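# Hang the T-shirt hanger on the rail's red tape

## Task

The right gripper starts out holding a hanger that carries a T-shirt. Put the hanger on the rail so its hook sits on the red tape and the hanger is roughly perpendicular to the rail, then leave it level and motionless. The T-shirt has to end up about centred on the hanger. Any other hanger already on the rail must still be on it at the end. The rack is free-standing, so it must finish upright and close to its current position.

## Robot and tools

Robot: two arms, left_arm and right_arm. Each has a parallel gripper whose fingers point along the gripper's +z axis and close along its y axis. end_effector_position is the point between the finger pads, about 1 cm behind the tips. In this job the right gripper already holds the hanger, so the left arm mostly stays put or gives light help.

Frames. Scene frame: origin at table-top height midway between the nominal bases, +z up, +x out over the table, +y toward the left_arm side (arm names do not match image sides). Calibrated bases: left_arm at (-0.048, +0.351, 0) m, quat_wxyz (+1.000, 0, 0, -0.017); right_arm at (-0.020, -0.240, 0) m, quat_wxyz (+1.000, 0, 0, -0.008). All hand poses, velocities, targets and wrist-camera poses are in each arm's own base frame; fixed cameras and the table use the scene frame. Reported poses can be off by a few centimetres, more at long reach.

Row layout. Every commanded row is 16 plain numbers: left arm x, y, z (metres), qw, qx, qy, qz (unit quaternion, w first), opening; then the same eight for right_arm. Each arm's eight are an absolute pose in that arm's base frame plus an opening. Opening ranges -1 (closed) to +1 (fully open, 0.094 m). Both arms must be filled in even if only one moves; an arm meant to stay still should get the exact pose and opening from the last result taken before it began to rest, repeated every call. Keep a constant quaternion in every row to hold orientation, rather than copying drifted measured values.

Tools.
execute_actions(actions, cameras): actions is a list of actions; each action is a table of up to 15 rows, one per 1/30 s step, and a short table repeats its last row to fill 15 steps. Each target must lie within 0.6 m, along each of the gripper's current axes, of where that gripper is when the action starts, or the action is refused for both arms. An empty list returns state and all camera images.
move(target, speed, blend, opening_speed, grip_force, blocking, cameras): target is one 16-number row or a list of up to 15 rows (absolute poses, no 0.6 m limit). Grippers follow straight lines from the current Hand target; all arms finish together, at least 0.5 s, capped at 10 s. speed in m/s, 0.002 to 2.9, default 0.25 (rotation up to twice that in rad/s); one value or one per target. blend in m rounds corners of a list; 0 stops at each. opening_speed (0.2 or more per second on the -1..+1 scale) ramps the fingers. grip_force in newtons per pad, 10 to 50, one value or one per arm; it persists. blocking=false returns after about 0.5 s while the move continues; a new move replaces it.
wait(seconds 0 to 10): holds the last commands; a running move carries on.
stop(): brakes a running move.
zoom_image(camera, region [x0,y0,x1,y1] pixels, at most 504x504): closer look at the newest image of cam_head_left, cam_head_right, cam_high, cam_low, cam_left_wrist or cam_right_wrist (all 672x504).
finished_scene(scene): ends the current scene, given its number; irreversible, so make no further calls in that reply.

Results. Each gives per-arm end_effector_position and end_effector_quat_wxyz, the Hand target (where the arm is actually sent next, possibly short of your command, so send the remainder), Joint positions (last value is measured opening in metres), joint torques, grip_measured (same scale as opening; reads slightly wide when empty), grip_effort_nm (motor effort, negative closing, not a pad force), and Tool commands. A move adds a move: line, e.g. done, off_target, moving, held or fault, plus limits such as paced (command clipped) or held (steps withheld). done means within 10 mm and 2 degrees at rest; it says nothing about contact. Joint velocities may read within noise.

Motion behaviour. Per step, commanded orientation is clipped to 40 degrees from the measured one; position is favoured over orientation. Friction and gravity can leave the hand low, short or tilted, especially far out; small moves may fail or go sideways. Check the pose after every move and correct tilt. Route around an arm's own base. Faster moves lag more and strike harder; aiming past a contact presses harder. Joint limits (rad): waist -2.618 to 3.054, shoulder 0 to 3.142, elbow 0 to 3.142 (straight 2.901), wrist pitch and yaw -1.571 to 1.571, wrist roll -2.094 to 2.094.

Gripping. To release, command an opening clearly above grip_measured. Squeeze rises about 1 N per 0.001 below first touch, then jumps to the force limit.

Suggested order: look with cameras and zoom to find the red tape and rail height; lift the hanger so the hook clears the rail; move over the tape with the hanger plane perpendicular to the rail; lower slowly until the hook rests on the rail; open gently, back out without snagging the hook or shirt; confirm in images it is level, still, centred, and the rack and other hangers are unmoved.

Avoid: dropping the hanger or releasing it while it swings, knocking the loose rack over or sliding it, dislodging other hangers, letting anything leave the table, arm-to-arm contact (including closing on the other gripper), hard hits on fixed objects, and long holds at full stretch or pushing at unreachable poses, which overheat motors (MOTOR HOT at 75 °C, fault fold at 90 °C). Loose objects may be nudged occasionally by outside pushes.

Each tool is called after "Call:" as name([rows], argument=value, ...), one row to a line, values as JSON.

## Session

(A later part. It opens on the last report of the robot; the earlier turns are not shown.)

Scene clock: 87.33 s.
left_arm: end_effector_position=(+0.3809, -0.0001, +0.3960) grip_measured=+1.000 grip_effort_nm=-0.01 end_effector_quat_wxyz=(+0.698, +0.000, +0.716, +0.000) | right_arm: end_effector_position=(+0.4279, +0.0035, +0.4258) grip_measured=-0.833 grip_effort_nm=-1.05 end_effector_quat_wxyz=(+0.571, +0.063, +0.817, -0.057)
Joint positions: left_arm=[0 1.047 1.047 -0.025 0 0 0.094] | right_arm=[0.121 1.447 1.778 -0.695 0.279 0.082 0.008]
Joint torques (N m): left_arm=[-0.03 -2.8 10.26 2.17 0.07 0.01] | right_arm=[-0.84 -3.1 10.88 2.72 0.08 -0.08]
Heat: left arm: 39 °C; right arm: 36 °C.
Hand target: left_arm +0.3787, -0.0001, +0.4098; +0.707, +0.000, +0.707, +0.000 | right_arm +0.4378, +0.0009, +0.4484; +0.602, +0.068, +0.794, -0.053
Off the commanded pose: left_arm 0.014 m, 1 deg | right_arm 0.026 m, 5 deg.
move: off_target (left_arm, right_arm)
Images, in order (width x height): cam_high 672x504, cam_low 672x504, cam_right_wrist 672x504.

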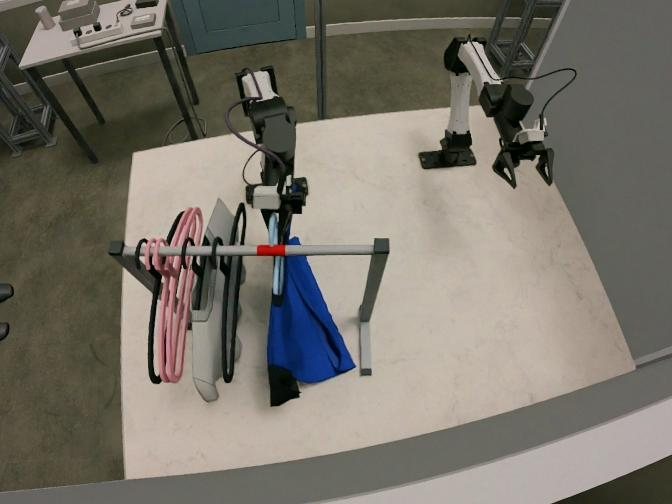

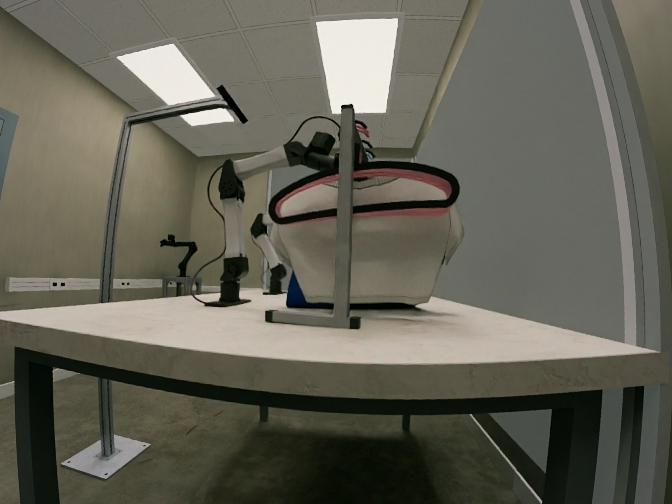

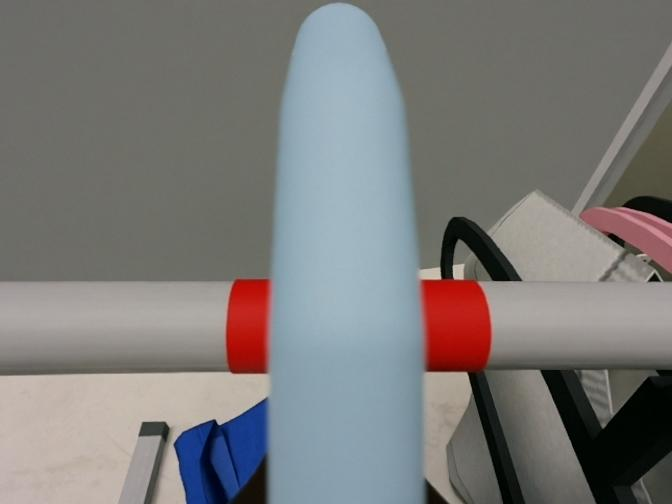

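Call:
move([
  [0.379,0,0.41,0.707,0,0.707,0,1,0.405,0.008,0.449,0.603,0.068,0.794,-0.053,-1],
  [0.379,0,0.41,0.707,0,0.707,0,1,0.405,0.006,0.466,0.603,0.068,0.794,-0.053,-1],
], speed=0.06, blend=0.005, cameras=["cam_high","cam_low","cam_right_wrist"])

Call:
zoom_image(camera="cam_high", region=[200, 150, 340, 290])

Call:
zoom_image(camera="cam_low", region=[290, 100, 390, 190])

Scene clock: 98.97 s.
left_arm: end_effector_position=(+0.3809, -0.0001, +0.3960) grip_measured=+1.000 grip_effort_nm=-0.01 end_effector_quat_wxyz=(+0.698, +0.000, +0.716, +0.000) | right_arm: end_effector_position=(+0.4048, +0.0074, +0.4466) grip_measured=-0.833 grip_effort_nm=-1.05 end_effector_quat_wxyz=(+0.582, +0.060, +0.809, -0.054)
Joint positions: left_arm=[0 1.047 1.047 -0.025 0 0 0.094] | right_arm=[0.143 1.396 1.807 -0.749 0.293 0.083 0.008]
Joint torques (N m): left_arm=[-0.08 -2.85 10.29 2.16 0.06 0.02] | right_arm=[0.27 -4.08 10.5 2.33 0.27 0.04]
Heat: left arm: 40 °C; right arm: 38 °C.
Hand target: left_arm +0.3787, -0.0001, +0.4098; +0.707, +0.000, +0.707, +0.000 | right_arm +0.4042, +0.0060, +0.4657; +0.603, +0.068, +0.793, -0.053
Off the commanded pose: left_arm 0.014 m, 1 deg | right_arm 0.019 m, 3 deg.
move: off_target (left_arm, right_arm)
Images, in order (width x height): cam_high 672x504, cam_low 672x504, cam_right_wrist 672x504.

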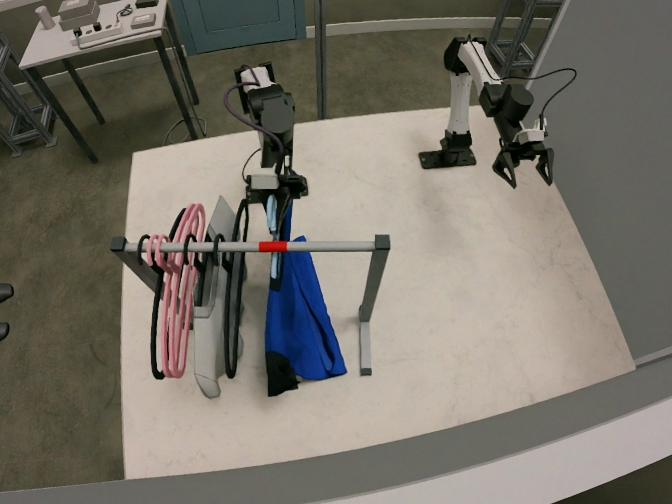

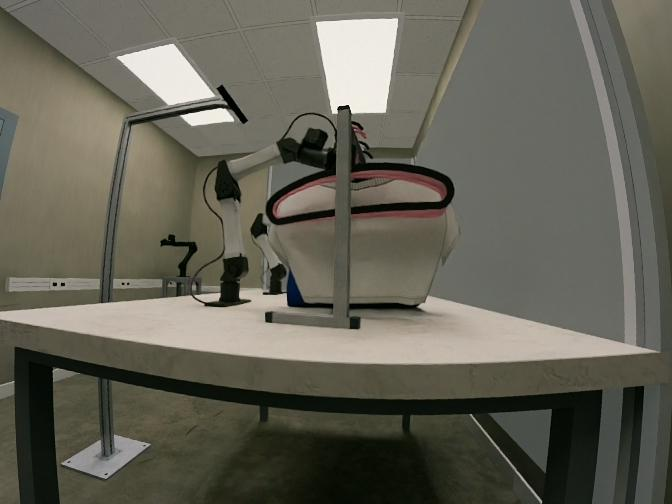

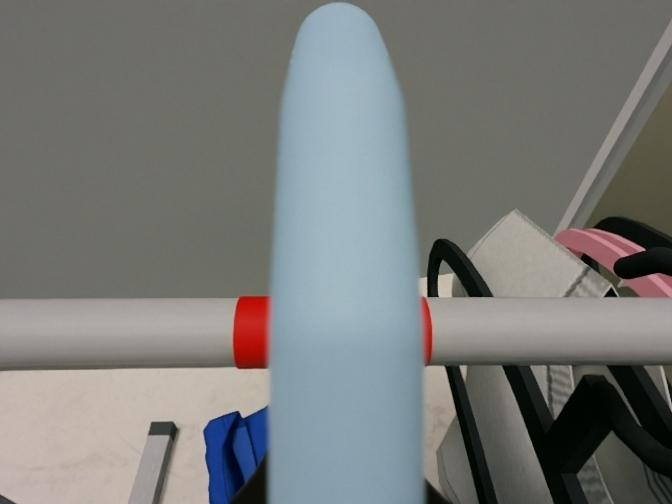

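Scaled by 3.600 from the camera's 672x504 image, which has a finer 960x720 frame.

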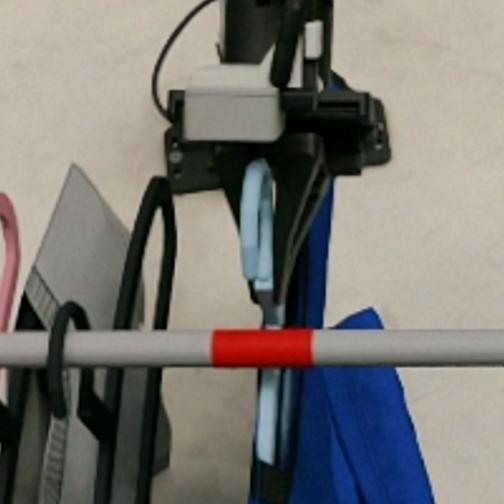

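Scaled by 5.040 from the camera's 672x504 image, which has a finer 960x720 frame.

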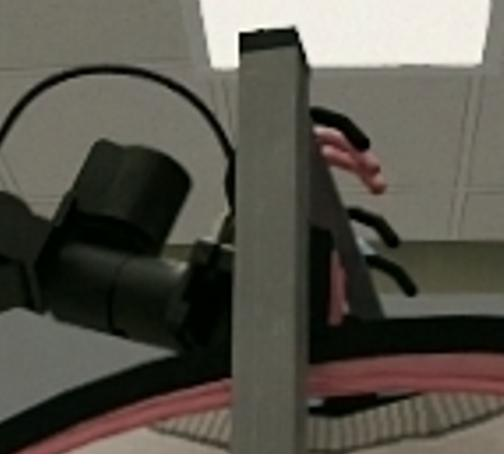

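Call:
move(target=[0.379,0,0.41,0.707,0,0.707,0,1,0.437,0.003,0.463,0.608,0.068,0.790,-0.053,-1], speed=0.06, cameras=["cam_high","cam_low","cam_right_wrist"])

Call:
zoom_image(camera="cam_high", region=[200, 150, 340, 290])

Call:
zoom_image(camera="cam_low", region=[290, 100, 390, 190])

Scene clock: 111.57 s.
left_arm: end_effector_position=(+0.3809, -0.0001, +0.3960) grip_measured=+1.000 grip_effort_nm=-0.01 end_effector_quat_wxyz=(+0.698, +0.000, +0.716, +0.000) | right_arm: end_effector_position=(+0.4229, +0.0048, +0.4361) grip_measured=-0.833 grip_effort_nm=-1.05 end_effector_quat_wxyz=(+0.569, +0.062, +0.818, -0.059)
Joint positions: left_arm=[0 1.047 1.047 -0.025 0 0 0.094] | right_arm=[0.129 1.458 1.84 -0.75 0.289 0.082 0.008]
Joint torques (N m): left_arm=[-0.13 -2.81 10.35 2.18 0.07 0.02] | right_arm=[-0.8 -2.96 10.7 2.87 0.08 -0.08]
Heat: left arm: 41 °C; right arm: 38 °C.
Hand target: left_arm +0.3787, -0.0001, +0.4098; +0.707, +0.000, +0.707, +0.000 | right_arm +0.4340, +0.0028, +0.4623; +0.607, +0.068, +0.790, -0.054
Off the commanded pose: left_arm 0.014 m, 1 deg | right_arm 0.030 m, 6 deg.
move: off_target (left_arm, right_arm)
Images, in order (width x height): cam_high 672x504, cam_low 672x504, cam_right_wrist 672x504.

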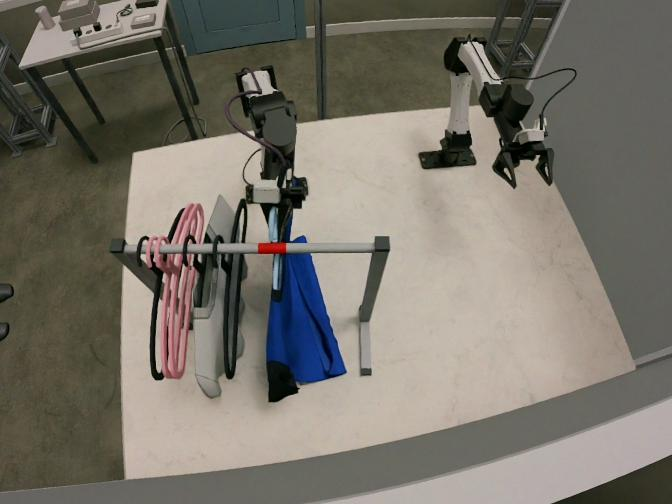

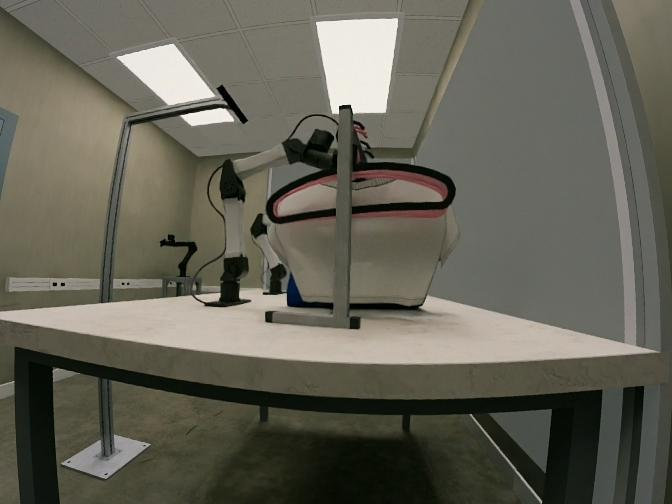

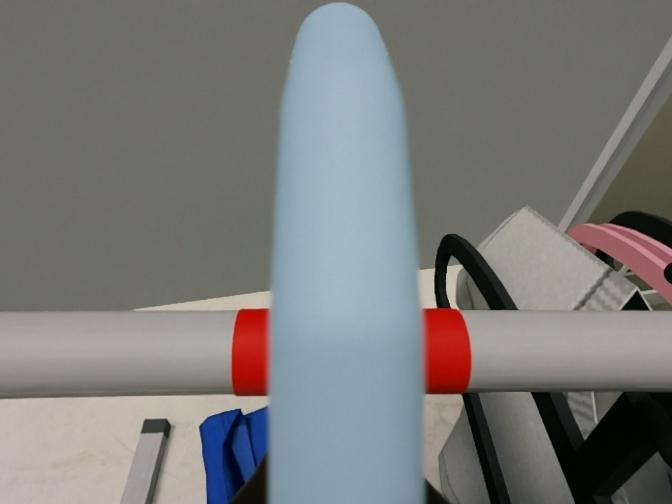

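Scaled by 3.600 from the camera's 672x504 image, which has a finer 960x720 frame.

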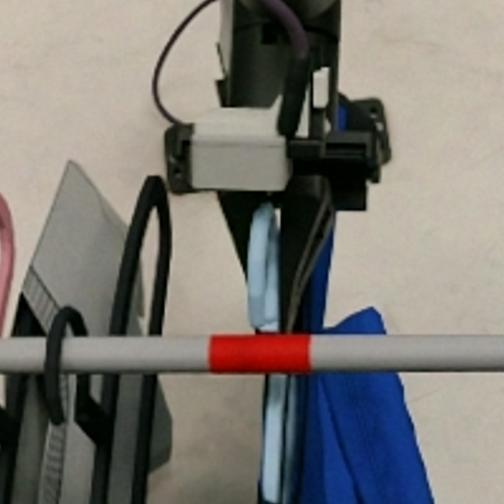

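Scaled by 5.040 from the camera's 672x504 image, which has a finer 960x720 frame.

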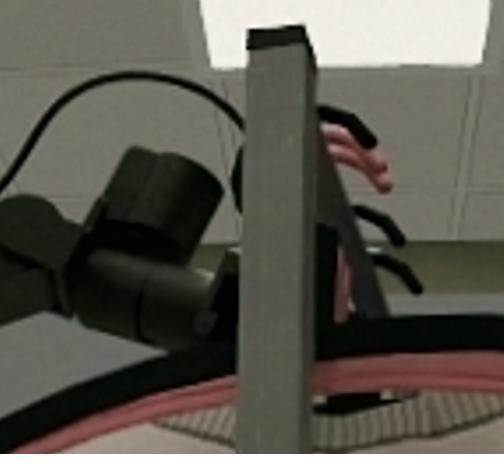

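Call:
move([
  [0.379,0,0.41,0.707,0,0.707,0,1,0.400,0.008,0.460,0.603,0.068,0.794,-0.053,-1],
  [0.379,0,0.41,0.707,0,0.707,0,1,0.404,0.008,0.435,0.603,0.068,0.794,-0.053,-1],
], speed=0.06, blend=0.005, cameras=["cam_high","cam_low","cam_right_wrist"])

Call:
zoom_image(camera="cam_low", region=[290, 100, 390, 190])

Scene clock: 128.30 s.
left_arm: end_effector_position=(+0.3809, -0.0001, +0.3960) grip_measured=+1.000 grip_effort_nm=-0.01 end_effector_quat_wxyz=(+0.698, +0.000, +0.716, +0.000) | right_arm: end_effector_position=(+0.4076, +0.0087, +0.4154) grip_measured=-0.833 grip_effort_nm=-1.05 end_effector_quat_wxyz=(+0.573, +0.059, +0.815, -0.057)
Joint positions: left_arm=[0 1.047 1.047 -0.025 0 0 0.094] | right_arm=[0.148 1.352 1.648 -0.656 0.3 0.084 0.008]
Joint torques (N m): left_arm=[-0.12 -2.76 10.22 2.16 0.09 0.02] | right_arm=[0.5 -6.99 6.9 2.6 0.28 0.06]
Heat: left arm: 41 °C; right arm: 39 °C.
Hand target: left_arm +0.3787, -0.0001, +0.4098; +0.707, +0.000, +0.707, +0.000 | right_arm +0.4032, +0.0079, +0.4349; +0.602, +0.068, +0.794, -0.053
Off the commanded pose: left_arm 0.014 m, 1 deg | right_arm 0.020 m, 4 deg.
move: off_target (left_arm, right_arm)
Images, in order (width x height): cam_high 672x504, cam_low 672x504, cam_right_wrist 672x504.

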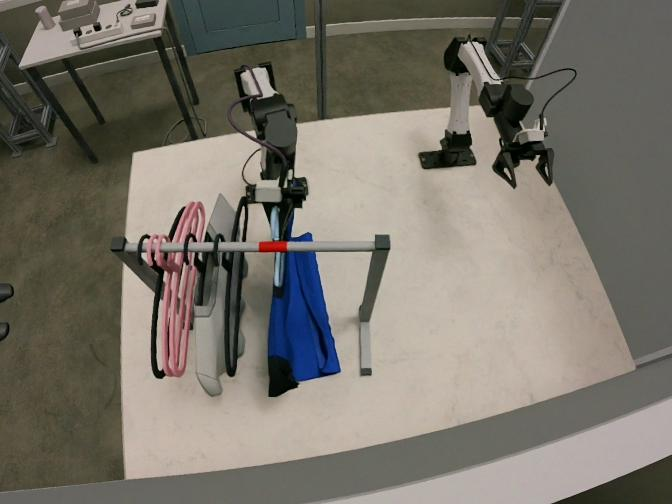

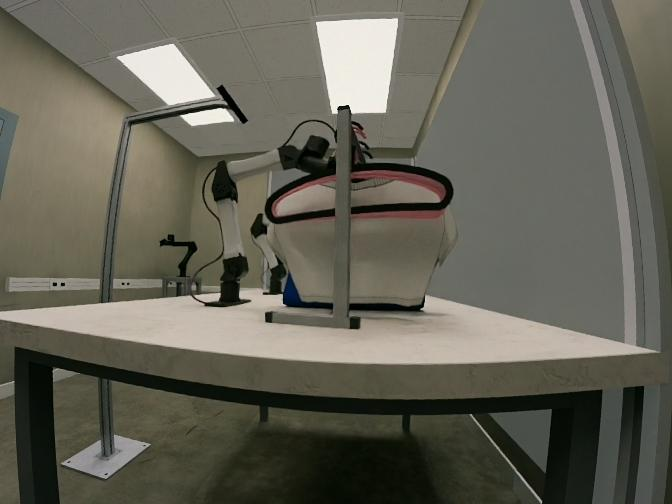

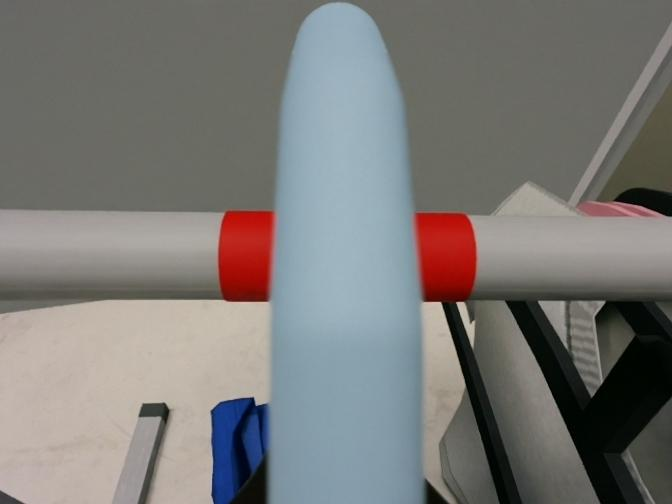

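Scaled by 5.040 from the camera's 672x504 image, which has a finer 960x720 frame.

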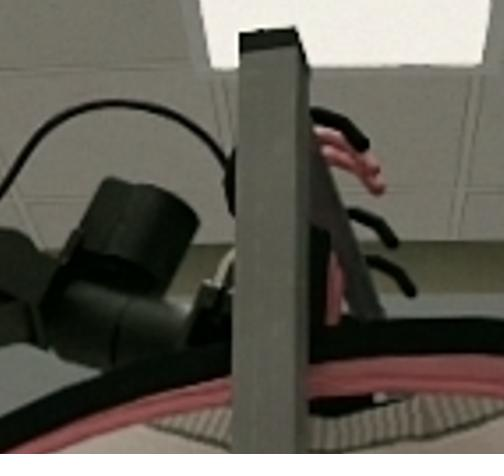

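Call:
move(target=[0.379,0,0.41,0.707,0,0.707,0,1,0.428,0.004,0.4385,0.603,0.068,0.794,-0.053,-1], speed=0.05, cameras=["cam_high","cam_low","cam_right_wrist"])

Call:
zoom_image(camera="cam_low", region=[290, 100, 390, 190])

Call:
zoom_image(camera="cam_high", region=[200, 150, 340, 290])

Scene clock: 135.03 s.
left_arm: end_effector_position=(+0.3809, -0.0001, +0.3960) grip_measured=+1.000 grip_effort_nm=-0.01 end_effector_quat_wxyz=(+0.698, +0.000, +0.716, +0.000) | right_arm: end_effector_position=(+0.4221, +0.0047, +0.4101) grip_measured=-0.833 grip_effort_nm=-1.05 end_effector_quat_wxyz=(+0.568, +0.064, +0.818, -0.061)
Joint positions: left_arm=[0 1.047 1.047 -0.025 0 0 0.094] | right_arm=[0.131 1.4 1.672 -0.643 0.295 0.084 0.008]
Joint torques (N m): left_arm=[-0.03 -2.8 10.35 2.16 0.07 0.02] | right_arm=[-0.38 -4.42 11.48 2.59 0.08 -0.05]
Heat: left arm: 42 °C; right arm: 40 °C.
Hand target: left_arm +0.3787, -0.0001, +0.4098; +0.707, +0.000, +0.707, +0.000 | right_arm +0.4258, +0.0040, +0.4381; +0.603, +0.068, +0.793, -0.053
Off the commanded pose: left_arm 0.014 m, 1 deg | right_arm 0.029 m, 5 deg.
move: off_target (left_arm, right_arm)
Images, in order (width x height): cam_high 672x504, cam_low 672x504, cam_right_wrist 672x504.

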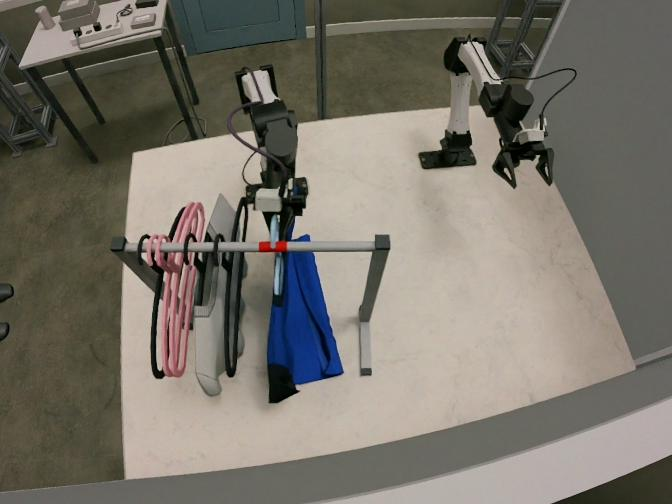

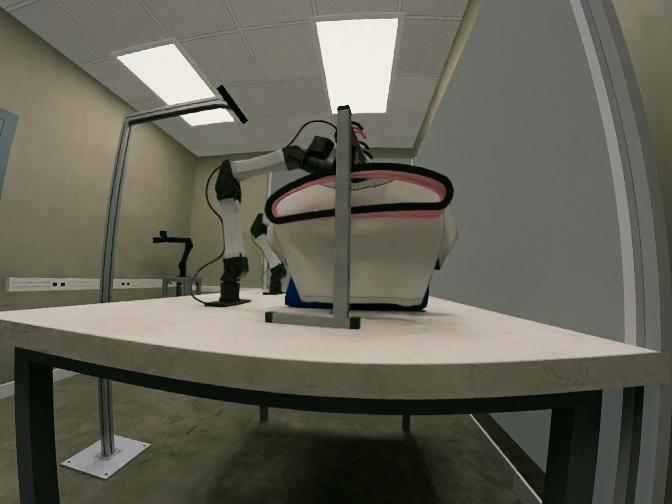

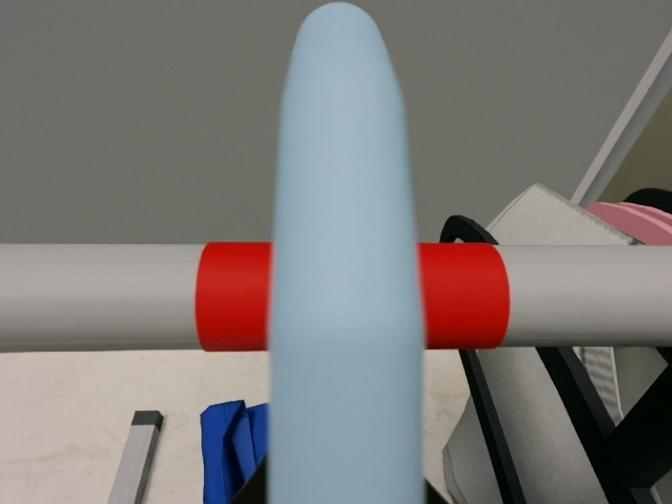

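Scaled by 5.040 from the camera's 672x504 image, which has a finer 960x720 frame.

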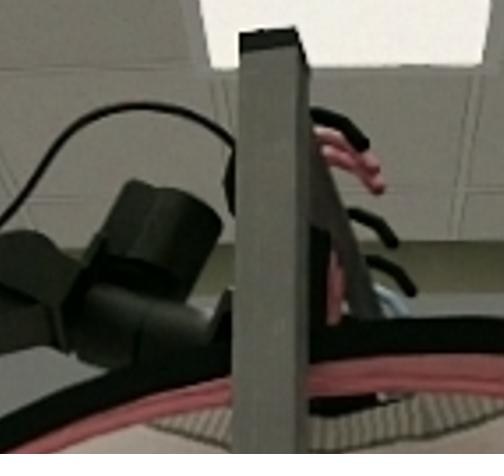

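Scaled by 3.600 from the camera's 672x504 image, which has a finer 960x720 frame.

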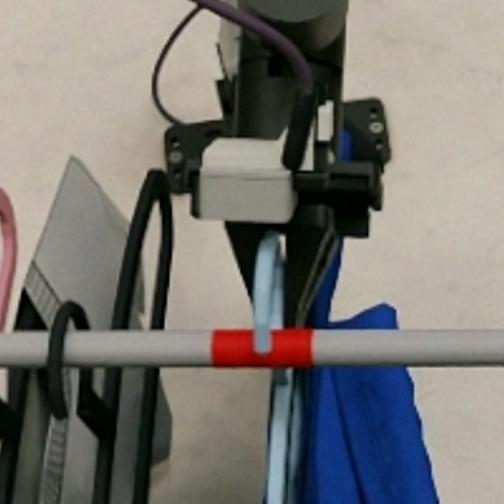

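Call:
move([
  [0.379,0,0.41,0.707,0,0.707,0,1,0.442,0.001,0.4385,0.608,0.068,0.790,-0.053,-1],
  [0.379,0,0.41,0.707,0,0.707,0,1,0.440,0.001,0.412,0.608,0.068,0.790,-0.053,-1],
], speed=0.05, blend=0.004, cameras=["cam_high","cam_low","cam_right_wrist"])

Call:
zoom_image(camera="cam_low", region=[290, 100, 390, 190])

Call:
zoom_image(camera="cam_high", region=[200, 150, 340, 290])

Scene clock: 141.83 s.
left_arm: end_effector_position=(+0.3809, -0.0001, +0.3960) grip_measured=+1.000 grip_effort_nm=-0.01 end_effector_quat_wxyz=(+0.698, +0.000, +0.716, +0.000) | right_arm: end_effector_position=(+0.4442, +0.0028, +0.3904) grip_measured=-0.833 grip_effort_nm=-1.05 end_effector_quat_wxyz=(+0.578, +0.066, +0.811, -0.058)
Joint positions: left_arm=[0 1.047 1.047 -0.025 0 0 0.094] | right_arm=[0.115 1.426 1.582 -0.502 0.28 0.08 0.008]
Joint torques (N m): left_arm=[-0.08 -2.82 10.29 2.17 0.08 0.02] | right_arm=[-0.35 -8.58 7.32 2.6 0.07 -0.08]
Heat: left arm: 42 °C; right arm: 40 °C.
Hand target: left_arm +0.3787, -0.0001, +0.4098; +0.707, +0.000, +0.707, +0.000 | right_arm +0.4392, +0.0010, +0.4120; +0.607, +0.068, +0.790, -0.053
Off the commanded pose: left_arm 0.014 m, 1 deg | right_arm 0.022 m, 4 deg.
move: off_target (left_arm, right_arm)
Images, in order (width x height): cam_high 672x504, cam_low 672x504, cam_right_wrist 672x504.

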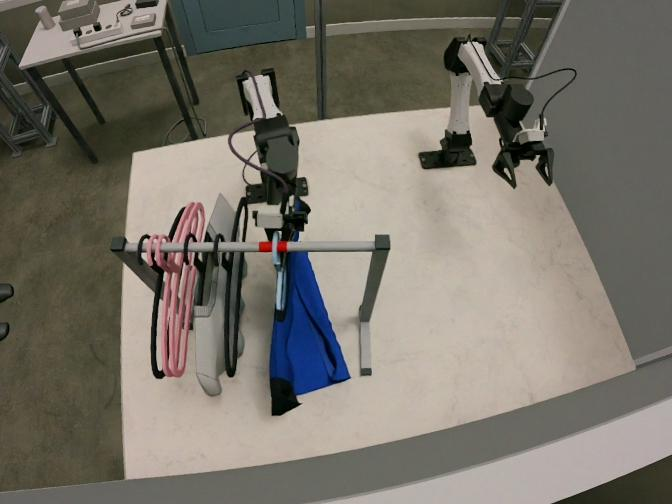

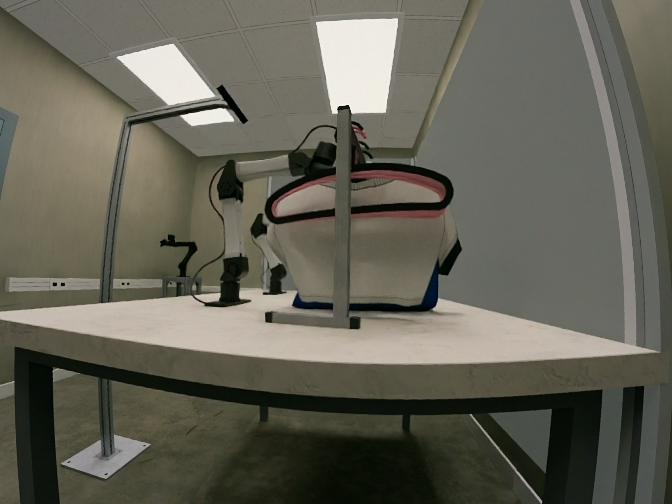

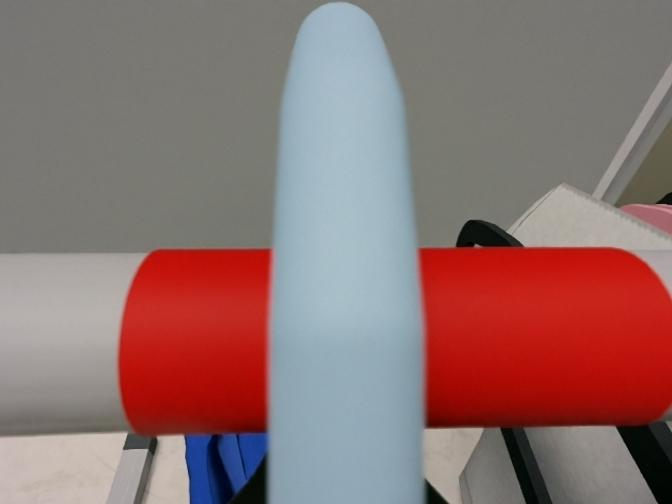

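Scaled by 5.040 from the camera's 672x504 image, which has a finer 960x720 frame.

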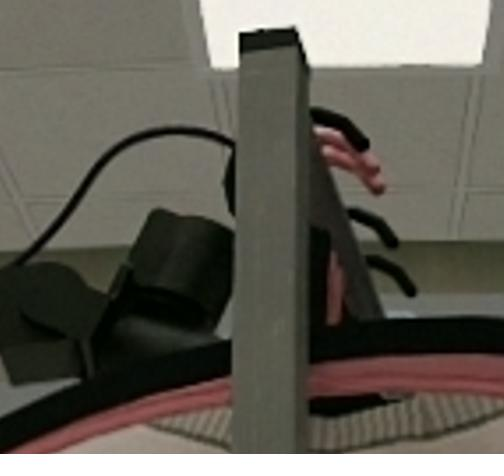

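Scaled by 3.600 from the camera's 672x504 image, which has a finer 960x720 frame.

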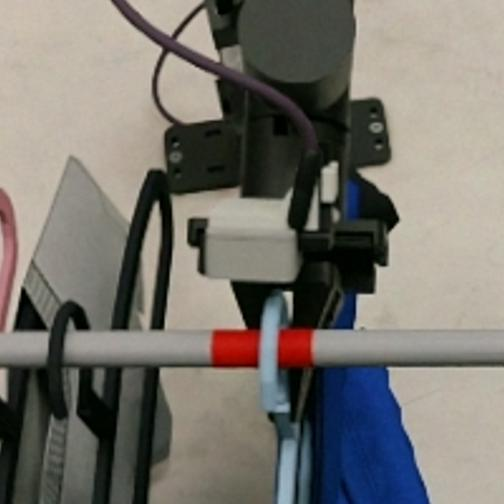

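Call:
move([
  [0.379,0,0.41,0.707,0,0.707,0,1,0.438,0.002,0.395,0.608,0.068,0.790,-0.053,-1],
  [0.379,0,0.41,0.707,0,0.707,0,1,0.440,0.002,0.382,0.590,0.068,0.803,-0.053,-1],
], speed=0.04, blend=0.004, cameras=["cam_high","cam_low","cam_right_wrist"])

Call:
zoom_image(camera="cam_high", region=[200, 150, 340, 290])

Scene clock: 147.00 s.
left_arm: end_effector_position=(+0.3809, -0.0001, +0.3960) grip_measured=+1.000 grip_effort_nm=-0.01 end_effector_quat_wxyz=(+0.698, +0.000, +0.716, +0.000) | right_arm: end_effector_position=(+0.4424, +0.0026, +0.3770) grip_measured=-0.833 grip_effort_nm=-1.04 end_effector_quat_wxyz=(+0.581, +0.067, +0.809, -0.058)
Joint positions: left_arm=[0 1.047 1.047 -0.025 0 0 0.094] | right_arm=[0.115 1.396 1.492 -0.433 0.28 0.08 0.008]
Joint torques (N m): left_arm=[-0.02 -2.76 10.22 2.16 0.09 0.03] | right_arm=[-0.23 -6.87 7.08 2.28 0.07 0.03]
Heat: left arm: 42 °C; right arm: 40 °C.
Hand target: left_arm +0.3787, -0.0001, +0.4098; +0.707, +0.000, +0.707, +0.000 | right_arm +0.4400, +0.0020, +0.3819; +0.590, +0.068, +0.803, -0.053
Off the commanded pose: left_arm 0.014 m, 1 deg | right_arm 0.006 m, 1 deg.
move: off_target (left_arm)
Images, in order (width x height): cam_high 672x504, cam_low 672x504, cam_right_wrist 672x504.

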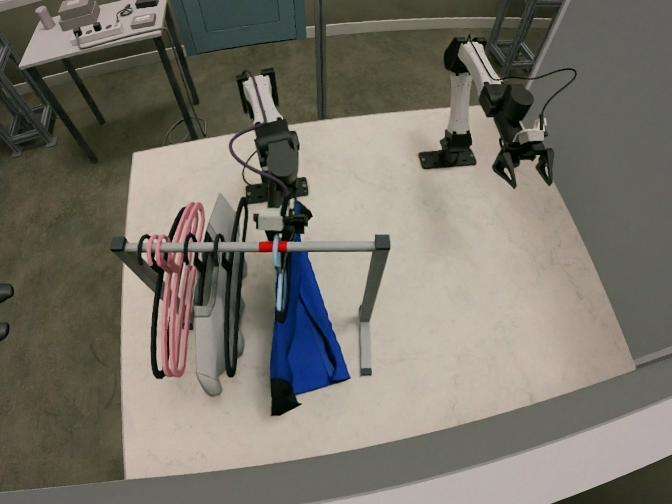

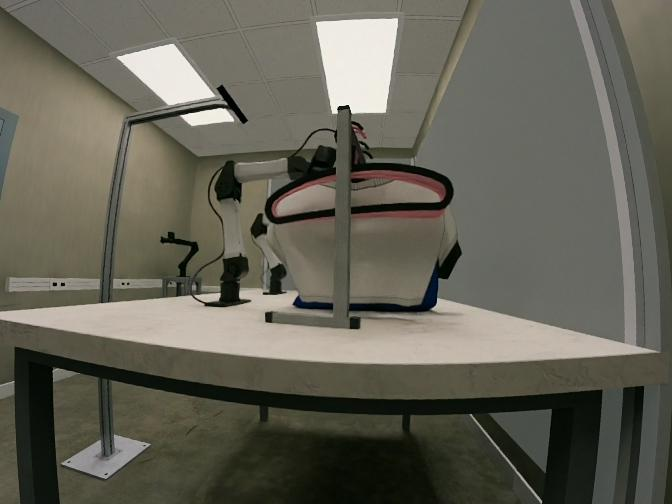

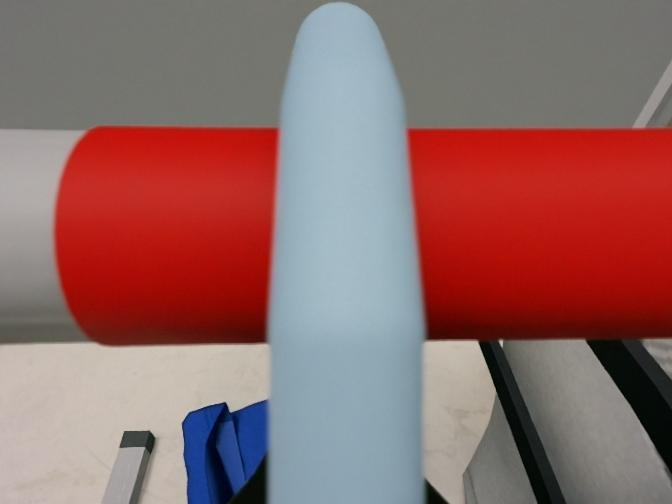

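Scaled by 3.600 from the camera's 672x504 image, which has a finer 960x720 frame.

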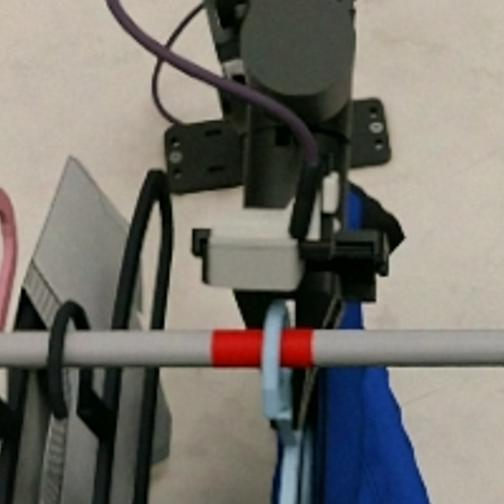

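Call:
move(target=[0.379,0,0.41,0.707,0,0.707,0,1,0.440,0.002,0.366,0.590,0.068,0.803,-0.053,-1], speed=0.04, cameras=["cam_high","cam_right_wrist"])

Call:
zoom_image(camera="cam_high", region=[200, 150, 340, 290])

Scene clock: 151.30 s.
left_arm: end_effector_position=(+0.3809, -0.0001, +0.3960) grip_measured=+1.000 grip_effort_nm=-0.01 end_effector_quat_wxyz=(+0.698, +0.000, +0.716, +0.000) | right_arm: end_effector_position=(+0.4456, +0.0030, +0.3756) grip_measured=-0.833 grip_effort_nm=-1.05 end_effector_quat_wxyz=(+0.601, +0.070, +0.794, -0.053)
Joint positions: left_arm=[0 1.047 1.047 -0.025 0 0 0.094] | right_arm=[0.115 1.379 1.424 -0.332 0.28 0.08 0.008]
Joint torques (N m): left_arm=[-0.03 -2.84 10.3 2.17 0.07 0.04] | right_arm=[-0.23 -6.86 6.02 1.95 0.06 0.02]
Heat: left arm: 42 °C; right arm: 40 °C.
Hand target: left_arm +0.3787, -0.0001, +0.4098; +0.707, +0.000, +0.707, +0.000 | right_arm +0.4402, +0.0020, +0.3660; +0.590, +0.068, +0.803, -0.053
Off the commanded pose: left_arm 0.014 m, 1 deg | right_arm 0.011 m, 2 deg.
move: off_target (left_arm, right_arm)
Images, in order (width x height): cam_high 672x504, cam_right_wrist 672x504.

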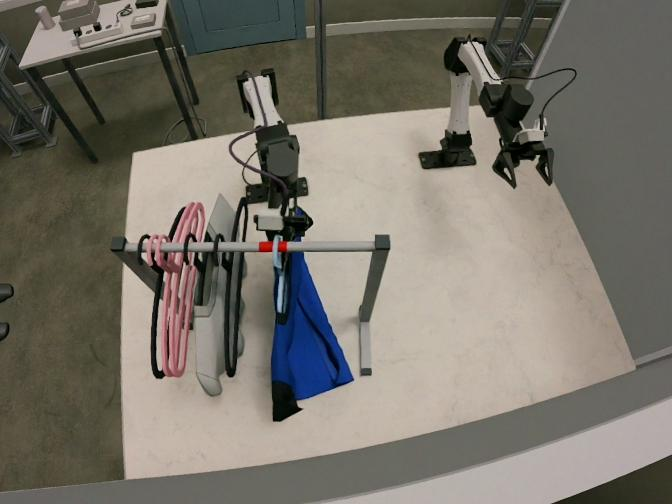

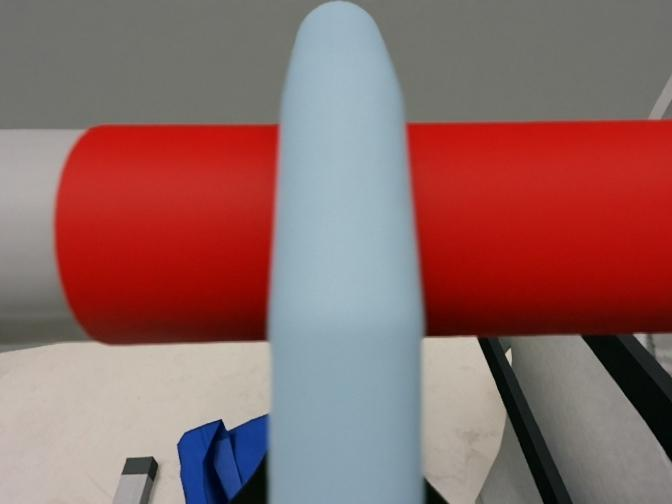

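Scaled by 3.600 from the camera's 672x504 image, which has a finer 960x720 frame.

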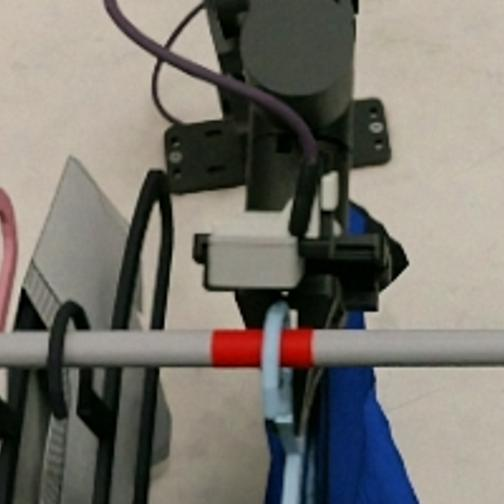

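Call:
move([
  [0.379,0,0.41,0.707,0,0.707,0,1,0.441,0.003,0.372,0.581,0.067,0.809,-0.055,-1],
  [0.379,0,0.41,0.707,0,0.707,0,1,0.441,0.003,0.372,0.581,0.067,0.809,-0.055,-0.2],
], speed=0.05, opening_speed=0.5, cameras=["cam_high","cam_right_wrist"])

Scene clock: 158.27 s.
left_arm: end_effector_position=(+0.3809, -0.0001, +0.3960) grip_measured=+1.000 grip_effort_nm=-0.01 end_effector_quat_wxyz=(+0.698, +0.000, +0.716, +0.000) | right_arm: end_effector_position=(+0.4408, +0.0025, +0.3666) grip_measured=-0.202 grip_effort_nm=0.07 end_effector_quat_wxyz=(+0.580, +0.066, +0.810, -0.058)
Joint positions: left_arm=[0 1.047 1.047 -0.025 0 0 0.094] | right_arm=[0.115 1.379 1.437 -0.398 0.28 0.08 0.038]
Joint torques (N m): left_arm=[-0.05 -2.77 10.24 2.16 0.08 0.02] | right_arm=[0.09 -4.81 10.48 1.97 0.11 0.04]
Heat: left arm: 42 °C; right arm: 39 °C.
Hand target: left_arm +0.3787, -0.0001, +0.4098; +0.707, +0.000, +0.707, +0.000 | right_arm +0.4410, +0.0030, +0.3719; +0.581, +0.067, +0.809, -0.055
Off the commanded pose: left_arm 0.014 m, 1 deg | right_arm 0.005 m, 0 deg.
move: off_target (left_arm)
Images, in order (width x height): cam_high 672x504, cam_right_wrist 672x504.

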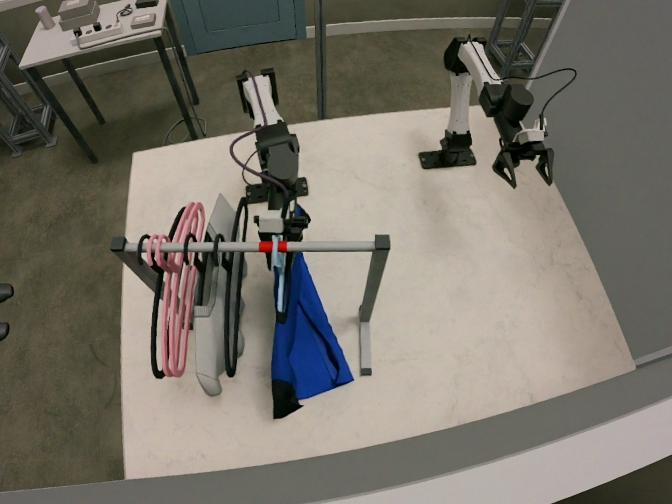

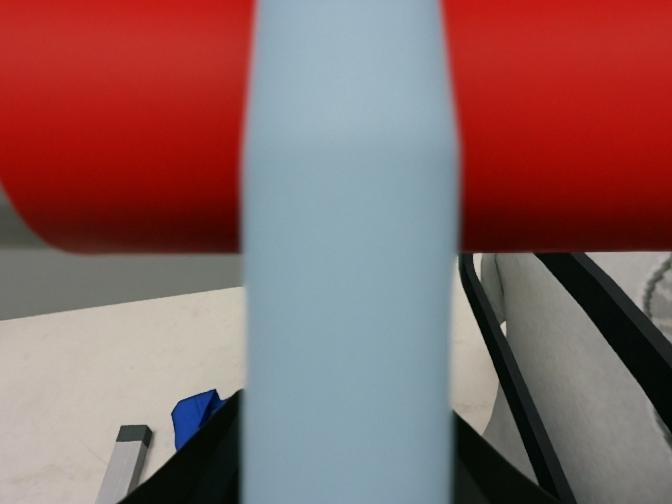

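Call:
move([
  [0.379,0,0.41,0.707,0,0.707,0,1,0.39,0.012,0.376,0.581,0.067,0.809,-0.055,-0.2],
  [0.379,0,0.41,0.707,0,0.707,0,1,0.29,0.029,0.39,0.581,0.067,0.809,-0.055,-0.2],
], speed=0.1, blend=0.02, cameras=["cam_high","cam_right_wrist","cam_head_left","cam_low"])

Scene clock: 165.20 s.
left_arm: end_effector_position=(+0.3809, -0.0001, +0.3960) grip_measured=+1.000 grip_effort_nm=-0.01 end_effector_quat_wxyz=(+0.698, +0.000, +0.716, +0.000) | right_arm: end_effector_position=(+0.2917, +0.0296, +0.3968) grip_measured=-0.202 grip_effort_nm=0.07 end_effector_quat_wxyz=(+0.589, +0.067, +0.804, -0.050)
Joint positions: left_arm=[0 1.047 1.047 -0.025 0 0 0.094] | right_arm=[0.42 0.949 1.332 -0.745 0.557 0.196 0.038]
Joint torques (N m): left_arm=[-0.08 -2.81 10.3 2.17 0.08 0.02] | right_arm=[0.61 -0.68 6.22 1.89 0.3 0.06]
Heat: left arm: 43 °C; right arm: 39 °C.
Hand target: left_arm +0.3787, -0.0001, +0.4098; +0.707, +0.000, +0.707, +0.000 | right_arm +0.2901, +0.0289, +0.3902; +0.581, +0.067, +0.809, -0.055
Off the commanded pose: left_arm 0.014 m, 1 deg | right_arm 0.007 m, 1 deg.
move: off_target (left_arm)
Images, in order (width x height): cam_head_left 672x504, cam_high 672x504, cam_low 672x504, cam_right_wrist 672x504.

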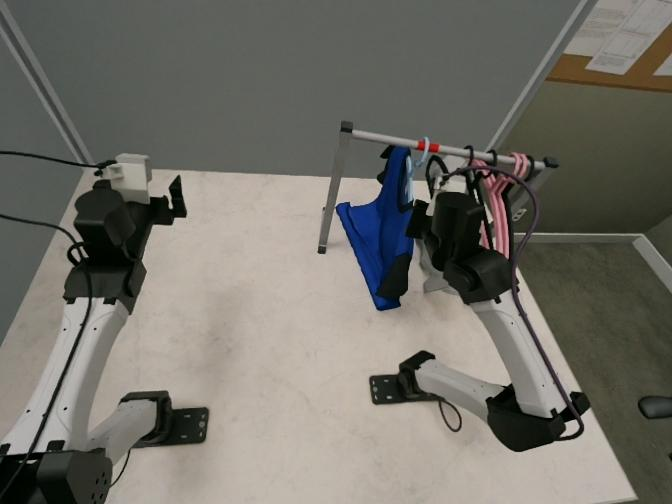

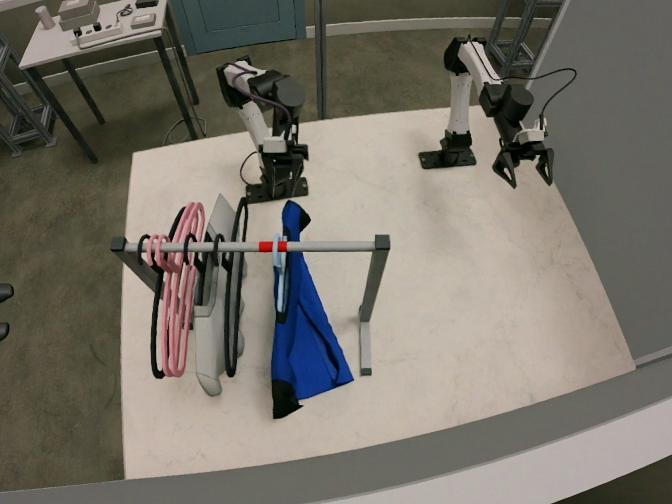

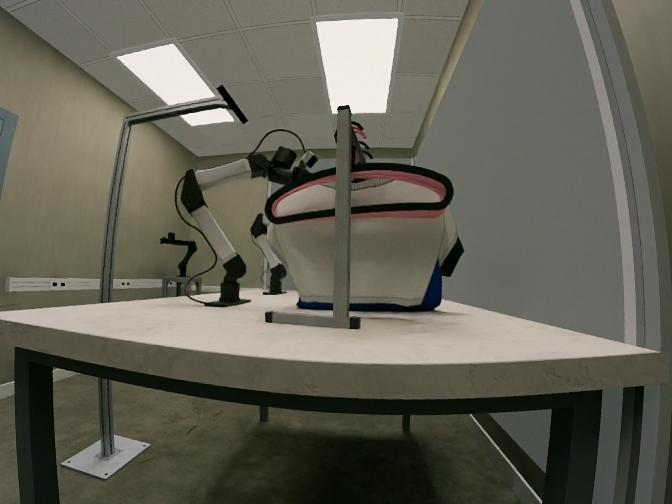

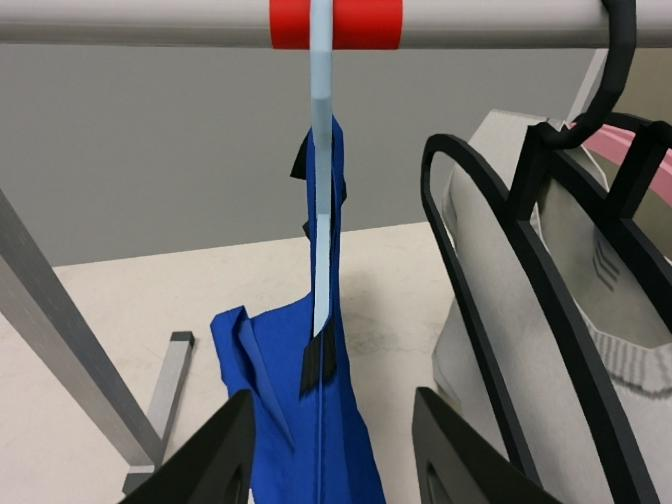

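Hung on the tape, straight, with the rack back in its original place.

Call:
finished_scene(scene=2)

The scene is finished: the task was done.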